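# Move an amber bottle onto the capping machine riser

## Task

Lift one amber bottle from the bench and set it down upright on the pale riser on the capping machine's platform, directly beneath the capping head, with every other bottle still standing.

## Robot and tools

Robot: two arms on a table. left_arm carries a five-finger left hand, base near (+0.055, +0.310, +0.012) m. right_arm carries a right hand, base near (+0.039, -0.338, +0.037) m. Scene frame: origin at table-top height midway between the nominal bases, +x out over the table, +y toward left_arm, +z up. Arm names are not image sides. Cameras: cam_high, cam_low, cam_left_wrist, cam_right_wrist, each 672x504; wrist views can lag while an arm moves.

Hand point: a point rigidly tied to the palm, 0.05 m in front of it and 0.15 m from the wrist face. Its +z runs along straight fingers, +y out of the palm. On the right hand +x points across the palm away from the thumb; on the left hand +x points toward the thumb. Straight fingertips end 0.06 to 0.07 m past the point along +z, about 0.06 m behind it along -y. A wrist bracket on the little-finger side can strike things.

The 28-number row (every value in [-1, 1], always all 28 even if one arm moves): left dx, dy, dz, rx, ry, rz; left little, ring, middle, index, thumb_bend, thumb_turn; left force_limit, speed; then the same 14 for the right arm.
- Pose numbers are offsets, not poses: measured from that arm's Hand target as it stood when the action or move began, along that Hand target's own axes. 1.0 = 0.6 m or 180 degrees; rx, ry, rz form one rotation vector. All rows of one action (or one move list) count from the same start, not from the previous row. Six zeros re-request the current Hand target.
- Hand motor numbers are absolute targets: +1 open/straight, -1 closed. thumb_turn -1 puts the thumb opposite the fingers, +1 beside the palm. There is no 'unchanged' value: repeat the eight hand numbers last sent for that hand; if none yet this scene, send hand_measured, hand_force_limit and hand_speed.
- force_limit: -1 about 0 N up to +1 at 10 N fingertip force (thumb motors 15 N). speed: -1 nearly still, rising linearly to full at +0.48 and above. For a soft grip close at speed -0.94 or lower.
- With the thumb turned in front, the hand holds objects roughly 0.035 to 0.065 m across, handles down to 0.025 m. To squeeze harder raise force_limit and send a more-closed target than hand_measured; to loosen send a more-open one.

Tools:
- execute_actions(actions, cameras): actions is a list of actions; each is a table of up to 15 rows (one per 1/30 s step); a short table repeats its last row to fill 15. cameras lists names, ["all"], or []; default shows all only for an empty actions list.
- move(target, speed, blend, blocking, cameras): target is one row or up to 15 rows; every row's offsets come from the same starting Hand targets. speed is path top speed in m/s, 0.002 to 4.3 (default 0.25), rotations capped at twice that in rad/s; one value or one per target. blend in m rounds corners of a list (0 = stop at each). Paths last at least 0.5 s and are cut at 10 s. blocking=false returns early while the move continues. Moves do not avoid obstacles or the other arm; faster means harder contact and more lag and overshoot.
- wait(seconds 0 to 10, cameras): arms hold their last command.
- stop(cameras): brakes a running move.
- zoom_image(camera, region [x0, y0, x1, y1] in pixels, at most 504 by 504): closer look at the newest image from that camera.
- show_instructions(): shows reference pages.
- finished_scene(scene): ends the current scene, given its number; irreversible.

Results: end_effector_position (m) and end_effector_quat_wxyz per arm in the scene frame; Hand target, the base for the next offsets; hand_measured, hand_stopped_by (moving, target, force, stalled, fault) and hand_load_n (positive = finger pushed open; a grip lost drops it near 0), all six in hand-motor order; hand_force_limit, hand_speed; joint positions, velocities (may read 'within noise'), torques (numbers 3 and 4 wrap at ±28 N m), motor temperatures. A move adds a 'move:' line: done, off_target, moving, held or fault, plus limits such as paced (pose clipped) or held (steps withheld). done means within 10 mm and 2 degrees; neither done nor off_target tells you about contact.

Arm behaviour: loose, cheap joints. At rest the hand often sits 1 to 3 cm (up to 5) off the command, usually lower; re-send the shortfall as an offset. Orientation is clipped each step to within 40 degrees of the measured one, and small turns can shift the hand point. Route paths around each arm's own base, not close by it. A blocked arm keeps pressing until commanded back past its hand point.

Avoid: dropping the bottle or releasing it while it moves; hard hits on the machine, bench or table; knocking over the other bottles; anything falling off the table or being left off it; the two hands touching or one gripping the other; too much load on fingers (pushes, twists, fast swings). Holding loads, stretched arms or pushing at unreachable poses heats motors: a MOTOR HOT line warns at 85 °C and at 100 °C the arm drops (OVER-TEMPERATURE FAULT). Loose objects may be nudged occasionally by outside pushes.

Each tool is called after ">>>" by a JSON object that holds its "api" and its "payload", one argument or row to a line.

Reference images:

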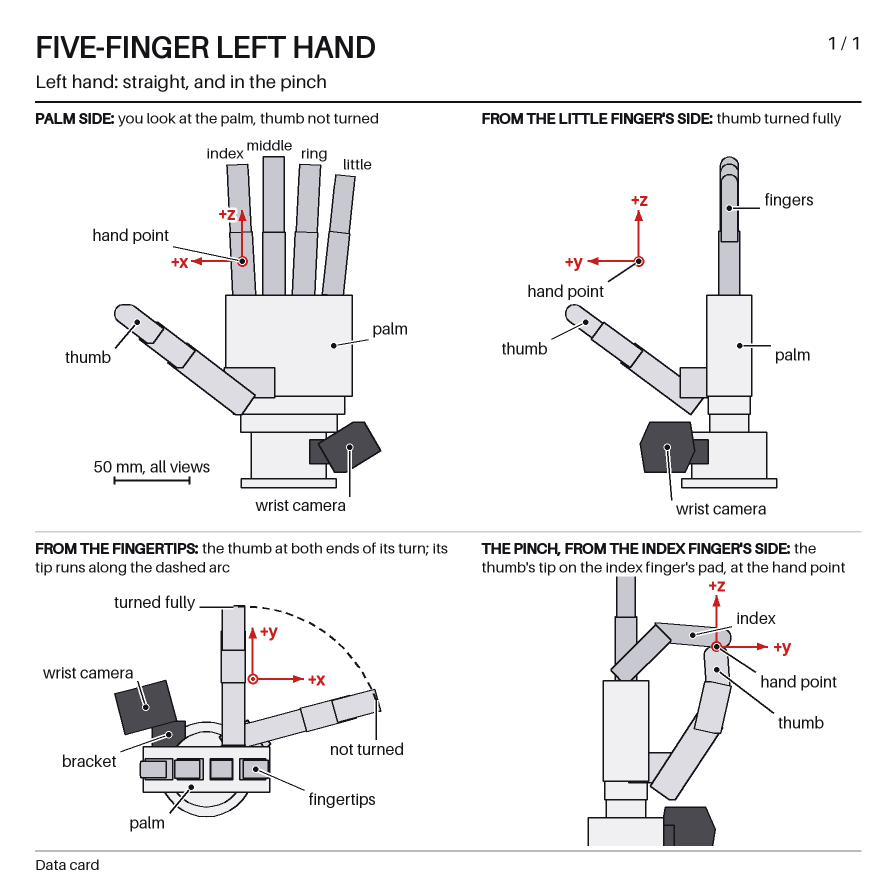

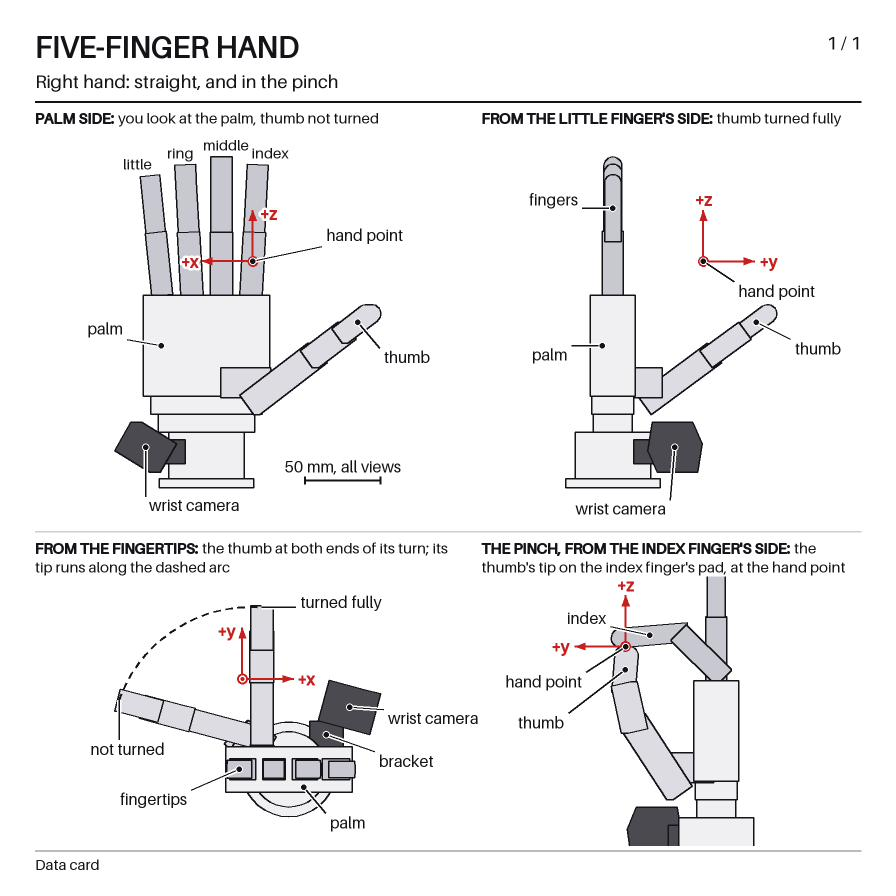

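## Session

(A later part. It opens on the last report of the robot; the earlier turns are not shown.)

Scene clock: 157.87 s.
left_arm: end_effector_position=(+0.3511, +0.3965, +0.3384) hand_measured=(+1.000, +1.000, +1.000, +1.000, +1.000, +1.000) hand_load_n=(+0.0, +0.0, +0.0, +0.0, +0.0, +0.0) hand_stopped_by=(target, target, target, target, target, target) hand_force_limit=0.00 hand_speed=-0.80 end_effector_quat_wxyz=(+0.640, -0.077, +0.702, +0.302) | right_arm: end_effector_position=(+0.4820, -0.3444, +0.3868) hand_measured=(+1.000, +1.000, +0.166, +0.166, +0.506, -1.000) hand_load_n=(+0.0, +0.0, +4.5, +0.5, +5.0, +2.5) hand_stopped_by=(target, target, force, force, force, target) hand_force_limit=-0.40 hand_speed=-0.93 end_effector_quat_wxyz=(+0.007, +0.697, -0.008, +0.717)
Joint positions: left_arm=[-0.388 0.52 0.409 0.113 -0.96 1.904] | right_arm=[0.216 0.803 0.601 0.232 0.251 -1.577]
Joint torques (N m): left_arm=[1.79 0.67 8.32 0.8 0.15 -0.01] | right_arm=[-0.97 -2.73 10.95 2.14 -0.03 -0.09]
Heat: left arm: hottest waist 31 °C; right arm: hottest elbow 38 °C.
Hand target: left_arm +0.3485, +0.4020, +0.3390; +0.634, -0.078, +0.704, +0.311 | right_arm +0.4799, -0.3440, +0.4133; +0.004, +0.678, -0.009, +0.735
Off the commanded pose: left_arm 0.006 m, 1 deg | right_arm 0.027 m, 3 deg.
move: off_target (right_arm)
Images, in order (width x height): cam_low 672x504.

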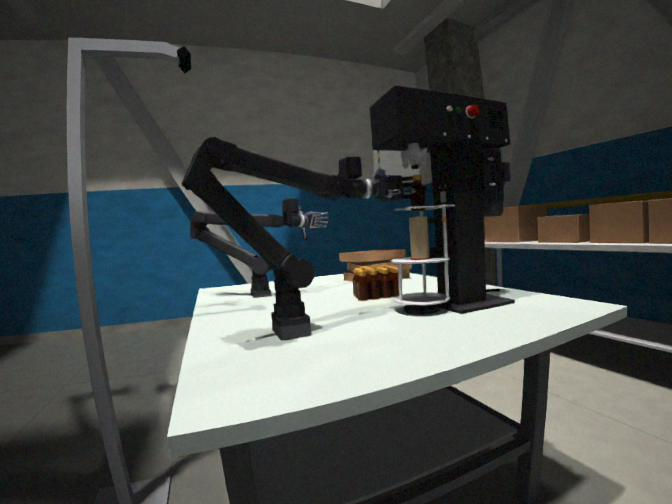

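>>> {"api": "move", "payload": {
  "target": [0,0,0,0,0,0,1,1,1,1,1,1,0,-0.8,-0.0275,0,-0.0107,0,-0.005,0,1,1,-0.1,-0.15,0.1,-1,-0.4,-0.93],
  "cameras": ["cam_low","cam_high"],
  "speed": 0.04
}}

>>> {"api": "zoom_image", "payload": {
  "camera": "cam_low",
  "region": [365, 165, 465, 265]
}}

>>> {"api": "zoom_image", "payload": {
  "camera": "cam_high",
  "region": [350, 85, 410, 145]
}}

Scene clock: 159.70 s.
left_arm: end_effector_position=(+0.3511, +0.3965, +0.3384) hand_measured=(+1.000, +1.000, +1.000, +1.000, +1.000, +1.000) hand_load_n=(+0.0, +0.0, +0.0, +0.0, +0.0, +0.0) hand_stopped_by=(target, target, target, target, target, target) hand_force_limit=0.00 hand_speed=-0.80 end_effector_quat_wxyz=(+0.640, -0.077, +0.702, +0.302) | right_arm: end_effector_position=(+0.4785, -0.3443, +0.3674) hand_measured=(+1.000, +1.000, +0.166, +0.166, +0.506, -1.000) hand_load_n=(+0.0, +0.0, +4.5, +0.5, +5.0, +2.5) hand_stopped_by=(target, target, force, force, force, target) hand_force_limit=-0.40 hand_speed=-0.93 end_effector_quat_wxyz=(+0.008, +0.708, -0.004, +0.707)
Joint positions: left_arm=[-0.388 0.52 0.409 0.113 -0.96 1.904] | right_arm=[0.216 0.802 0.568 0.232 0.246 -1.575]
Joint torques (N m): left_arm=[1.61 0.62 8.34 0.81 0.15 0] | right_arm=[-0.73 -3.19 10.52 2.61 0.13 -0.07]
Heat: left arm: hottest elbow 32 °C; right arm: hottest elbow 38 °C.
Hand target: left_arm +0.3485, +0.4020, +0.3390; +0.634, -0.078, +0.704, +0.311 | right_arm +0.4748, -0.3438, +0.3963; +0.004, +0.684, -0.009, +0.730
Off the commanded pose: left_arm 0.006 m, 1 deg | right_arm 0.029 m, 4 deg.
move: off_target (right_arm)
Images, in order (width x height): cam_high 672x504, cam_low 672x504.

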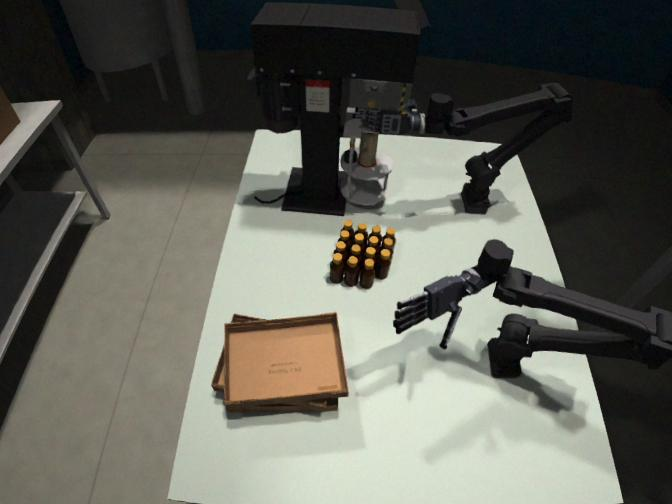

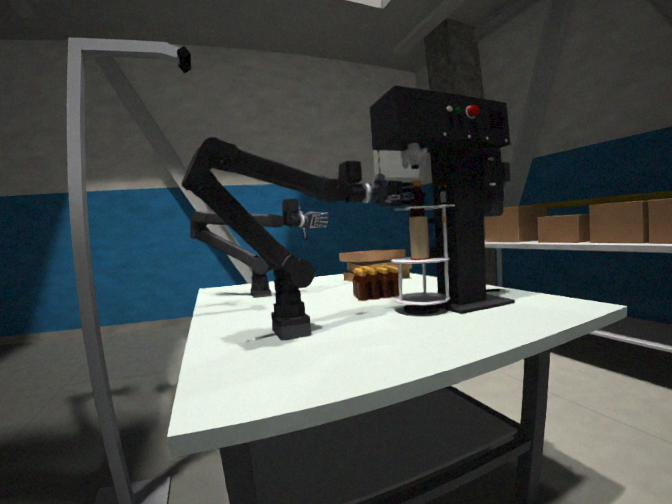

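Scaled by 5.040 from the camera's 672x504 image, which has a finer 960x720 frame.

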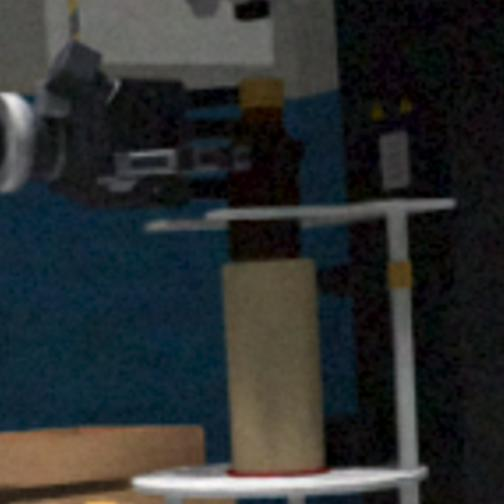

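Scaled by 8.400 from the camera's 672x504 image, which has a finer 960x720 frame.

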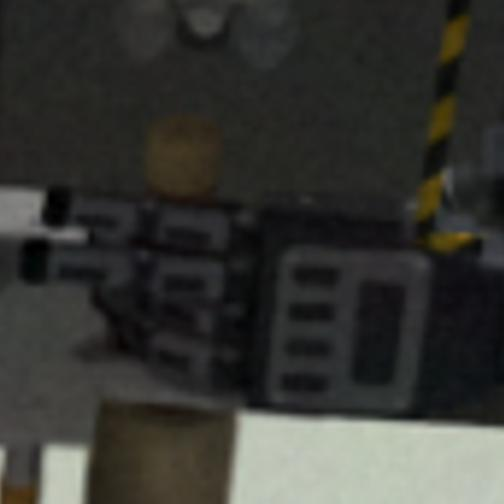

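>>> {"api": "move", "payload": {
  "target": [0,0,0,0,0,0,1,1,1,1,1,1,0,-0.8,-0.0117,0,0.0,0,-0.002,0,1,1,-0.1,-0.15,0.1,-1,-0.4,-0.93],
  "cameras": ["cam_low","cam_right_wrist"],
  "speed": 0.03
}}

>>> {"api": "zoom_image", "payload": {
  "camera": "cam_low",
  "region": [365, 165, 465, 265]
}}

Scene clock: 161.60 s.
left_arm: end_effector_position=(+0.3511, +0.3965, +0.3384) hand_measured=(+1.000, +1.000, +1.000, +1.000, +1.000, +1.000) hand_load_n=(+0.0, +0.0, +0.0, +0.0, +0.0, +0.0) hand_stopped_by=(target, target, target, target, target, target) hand_force_limit=0.00 hand_speed=-0.80 end_effector_quat_wxyz=(+0.640, -0.077, +0.702, +0.302) | right_arm: end_effector_position=(+0.4779, -0.3445, +0.3661) hand_measured=(+1.000, +1.000, +0.166, +0.166, +0.506, -1.000) hand_load_n=(+0.0, +0.0, +4.5, +1.0, +5.0, +2.5) hand_stopped_by=(target, target, force, force, force, target) hand_force_limit=-0.40 hand_speed=-0.93 end_effector_quat_wxyz=(+0.008, +0.708, -0.004, +0.706)
Joint positions: left_arm=[-0.388 0.52 0.409 0.113 -0.96 1.904] | right_arm=[0.216 0.8 0.565 0.232 0.246 -1.575]
Joint torques (N m): left_arm=[1.79 0.56 8.34 0.84 0.14 -0.01] | right_arm=[-0.73 -2.67 9.81 3.08 0.11 -0.05]
Heat: left arm: hottest elbow 32 °C; right arm: hottest elbow 38 °C.
Hand target: left_arm +0.3485, +0.4020, +0.3390; +0.634, -0.078, +0.704, +0.311 | right_arm +0.4753, -0.3438, +0.3893; +0.004, +0.686, -0.009, +0.728
Off the commanded pose: left_arm 0.006 m, 1 deg | right_arm 0.023 m, 4 deg.
move: off_target (right_arm)
camera_calibration:
cam_right_wrist: T_world_to_cam=[[-0.0430329, -0.950817, 0.306751, -0.425456], [-0.518881, -0.241108, -0.82014, 0.466215], [0.853762, -0.19446, -0.482985, -0.185812], [0, 0, 0, 1]] pos_world=[0.382241, -0.328255, 0.423126]
Images, in order (width x height): cam_low 672x504, cam_right_wrist 672x504.

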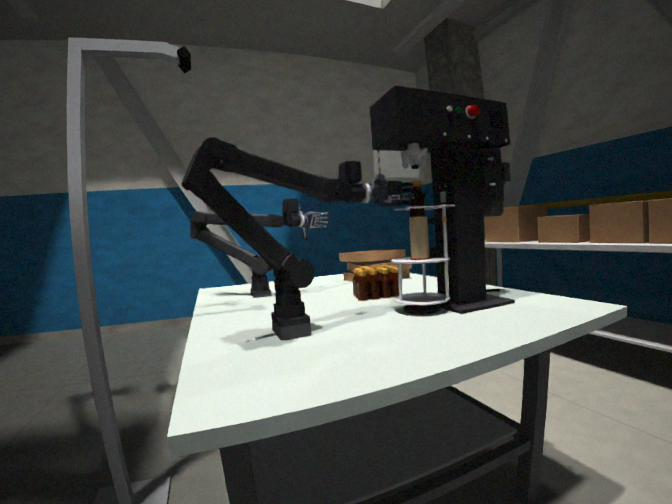

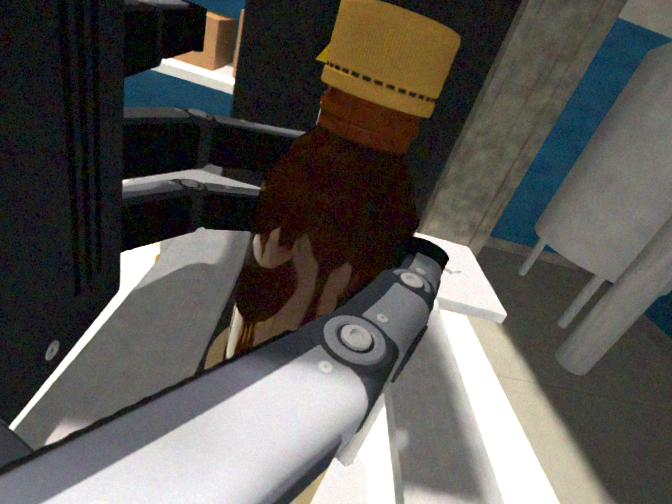

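Scaled by 5.040 from the camera's 672x504 image, which has a finer 960x720 frame.

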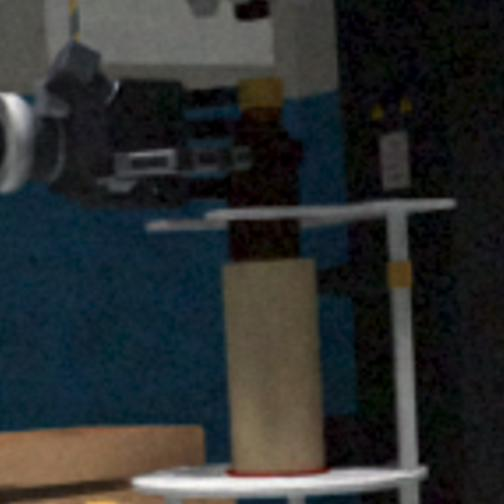

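>>> {"api": "move", "payload": {
  "target": [0,0,0,0,0,0,1,1,1,1,1,1,0,-0.8,0,0,0,0,0,0,1,1,0.36,0.36,0.75,-1,-0.4,-0.88],
  "cameras": ["cam_low","cam_right_wrist","cam_high"],
  "speed": 0.03
}}

>>> {"api": "zoom_image", "payload": {
  "camera": "cam_low",
  "region": [365, 165, 465, 265]
}}

Scene clock: 164.40 s.
left_arm: end_effector_position=(+0.3511, +0.3965, +0.3384) hand_measured=(+1.000, +1.000, +1.000, +1.000, +1.000, +1.000) hand_load_n=(+0.0, +0.0, +0.0, +0.0, +0.5, +0.0) hand_stopped_by=(target, target, target, target, target, target) hand_force_limit=0.00 hand_speed=-0.80 end_effector_quat_wxyz=(+0.640, -0.077, +0.702, +0.302) | right_arm: end_effector_position=(+0.4764, -0.3459, +0.3697) hand_measured=(+1.000, +1.000, +0.360, +0.360, +0.750, -1.000) hand_load_n=(+0.0, +0.0, +0.0, +0.0, +0.0, +0.5) hand_stopped_by=(target, target, target, target, target, target) hand_force_limit=-0.40 hand_speed=-0.88 end_effector_quat_wxyz=(+0.009, +0.704, -0.007, +0.710)
Joint positions: left_arm=[-0.388 0.52 0.409 0.113 -0.96 1.904] | right_arm=[0.216 0.794 0.565 0.237 0.253 -1.575]
Joint torques (N m): left_arm=[1.67 0.5 8.32 0.85 0.15 0] | right_arm=[-0.62 -2.14 9.85 2.88 0.09 -0.05]
Heat: left arm: hottest elbow 32 °C; right arm: hottest elbow 37 °C.
Hand target: left_arm +0.3485, +0.4020, +0.3390; +0.634, -0.078, +0.704, +0.311 | right_arm +0.4753, -0.3438, +0.3893; +0.004, +0.686, -0.009, +0.728
Off the commanded pose: left_arm 0.006 m, 1 deg | right_arm 0.020 m, 3 deg.
move: off_target (right_arm)
camera_calibration:
cam_right_wrist: T_world_to_cam=[[-0.0520698, -0.951286, 0.30388, -0.422787], [-0.511755, -0.235884, -0.826115, 0.468627], [0.857552, -0.198528, -0.474543, -0.18942], [0, 0, 0, 1]] pos_world=[0.380245, -0.329255, 0.425728]
Images, in order (width x height): cam_high 672x504, cam_low 672x504, cam_right_wrist 672x504.

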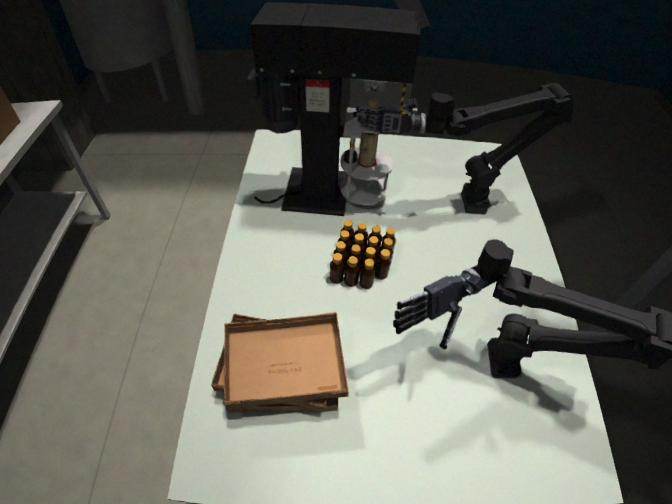

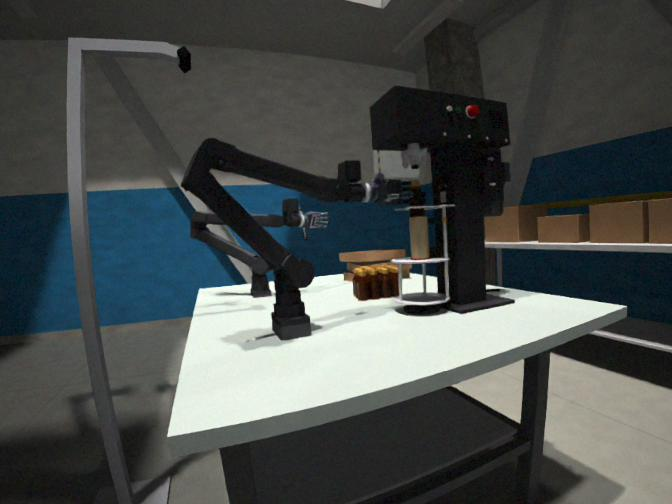

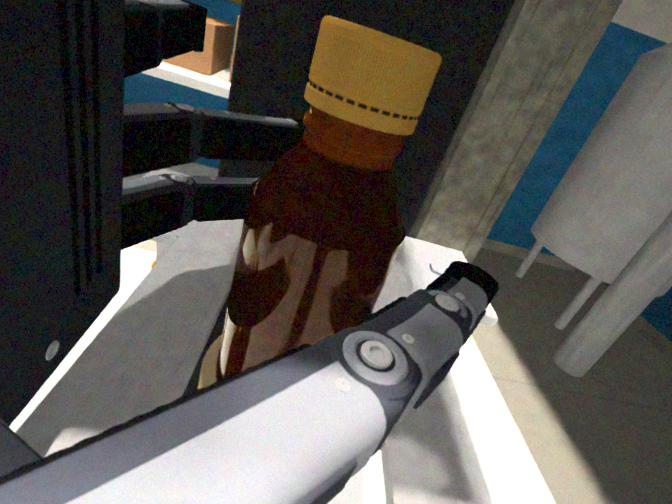

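Scaled by 5.040 from the camera's 672x504 image, which has a finer 960x720 frame.

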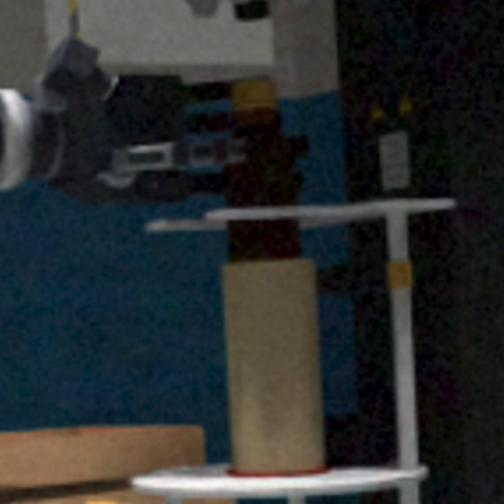

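>>> {"api": "move", "payload": {
  "target": [
    [0,0,0,0,0,0,1,1,1,1,1,1,0,-0.8,0,0,0,0,0,0,1,1,1,1,1,-1,-0.4,-0.5],
    [0,0,0,0,0,0,1,1,1,1,1,1,0,-0.8,0.035,-0.0055,-0.248,0,0,0,1,1,1,1,1,-1,-0.4,-0.5]
  ],
  "cameras": ["all"],
  "speed": 0.08
}}

>>> {"api": "zoom_image", "payload": {
  "camera": "cam_low",
  "region": [365, 165, 465, 265]
}}

>>> {"api": "zoom_image", "payload": {
  "camera": "cam_high",
  "region": [310, 80, 430, 300]
}}

Scene clock: 169.47 s.
left_arm: end_effector_position=(+0.3511, +0.3965, +0.3384) hand_measured=(+1.000, +1.000, +1.000, +1.000, +1.000, +1.000) hand_load_n=(+0.0, +0.0, +0.0, +0.0, +0.0, +0.0) hand_stopped_by=(target, target, target, target, target, target) hand_force_limit=0.00 hand_speed=-0.80 end_effector_quat_wxyz=(+0.640, -0.077, +0.702, +0.302) | right_arm: end_effector_position=(+0.3274, -0.3413, +0.3960) hand_measured=(+1.000, +1.000, +1.000, +1.000, +1.000, -1.000) hand_load_n=(+0.0, +0.0, +0.0, +0.0, +0.0, +0.5) hand_stopped_by=(target, target, target, target, target, target) hand_force_limit=-0.40 hand_speed=-0.50 end_effector_quat_wxyz=(+0.007, +0.688, -0.018, +0.725)
Joint positions: left_arm=[-0.388 0.52 0.409 0.113 -0.96 1.904] | right_arm=[0.575 0.234 0.476 -0.178 0.622 -1.592]
Joint torques (N m): left_arm=[1.73 0.56 8.32 0.84 0.14 -0.01] | right_arm=[0.26 3.43 9.48 1.42 0.08 -0.14]
Heat: left arm: hottest elbow 32 °C; right arm: hottest elbow 37 °C.
Hand target: left_arm +0.3485, +0.4020, +0.3390; +0.634, -0.078, +0.704, +0.311 | right_arm +0.3256, -0.3378, +0.4016; +0.004, +0.686, -0.009, +0.728
Off the commanded pose: left_arm 0.006 m, 1 deg | right_arm 0.007 m, 1 deg.
move: done
camera_calibration:
cam_left_wrist: T_world_to_cam=[[0.423527, -0.740744, -0.521462, 0.319031], [-0.66751, 0.133969, -0.73245, 0.429069], [0.612418, 0.658293, -0.437714, -0.207433], [0, 0, 0, 1]] pos_world=[0.278325, 0.31539, 0.389838]
cam_right_wrist: T_world_to_cam=[[-0.0760722, -0.95571, 0.284308, -0.420116], [-0.476156, -0.215702, -0.852495, 0.420879], [0.876064, -0.200226, -0.438658, -0.0690706], [0, 0, 0, 1]] pos_world=[0.228955, -0.324555, 0.447942]

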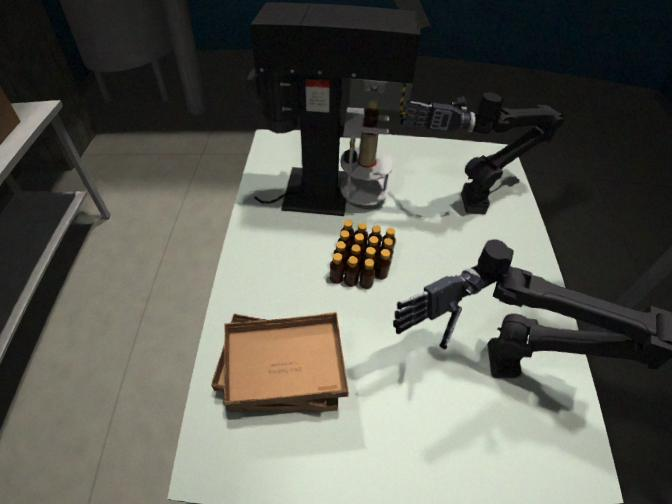

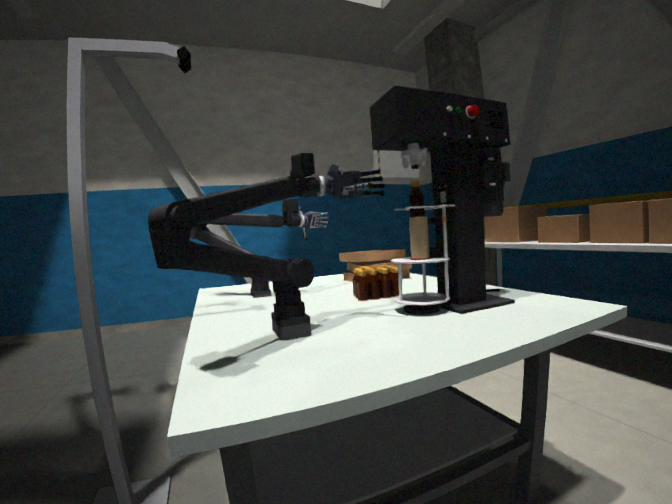

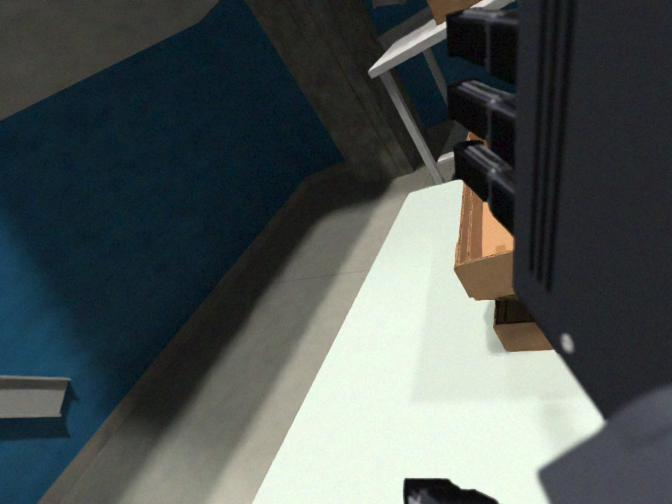

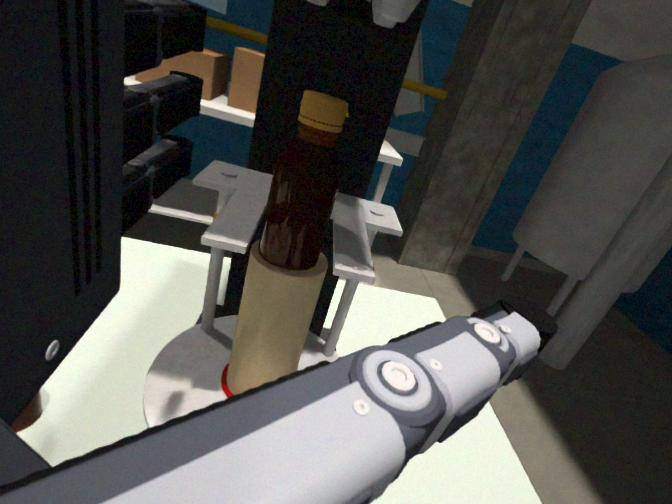

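Scaled by 5.040 from the camera's 672x504 image, which has a finer 960x720 frame.

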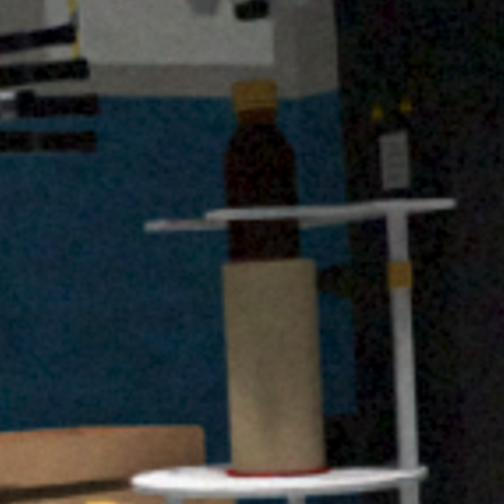

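Scaled by 2.291 from the camera's 672x504 image, which has a finer 960x720 frame.

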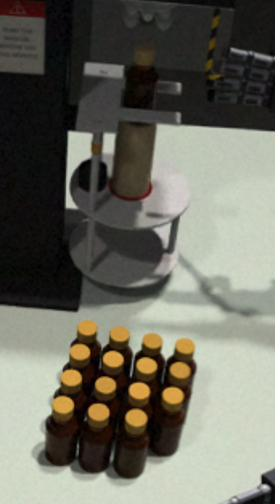

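>>> {"api": "zoom_image", "payload": {
  "camera": "cam_right_wrist",
  "region": [180, 0, 440, 400]
}}

Scaled by 1.260 from the camera's 672x504 image, which has a finer 960x720 frame.

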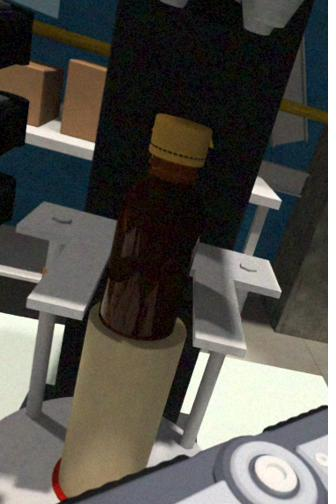

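>>> {"api": "finished_scene", "payload": {
  "scene": 1
}}

The scene is finished: the task was done.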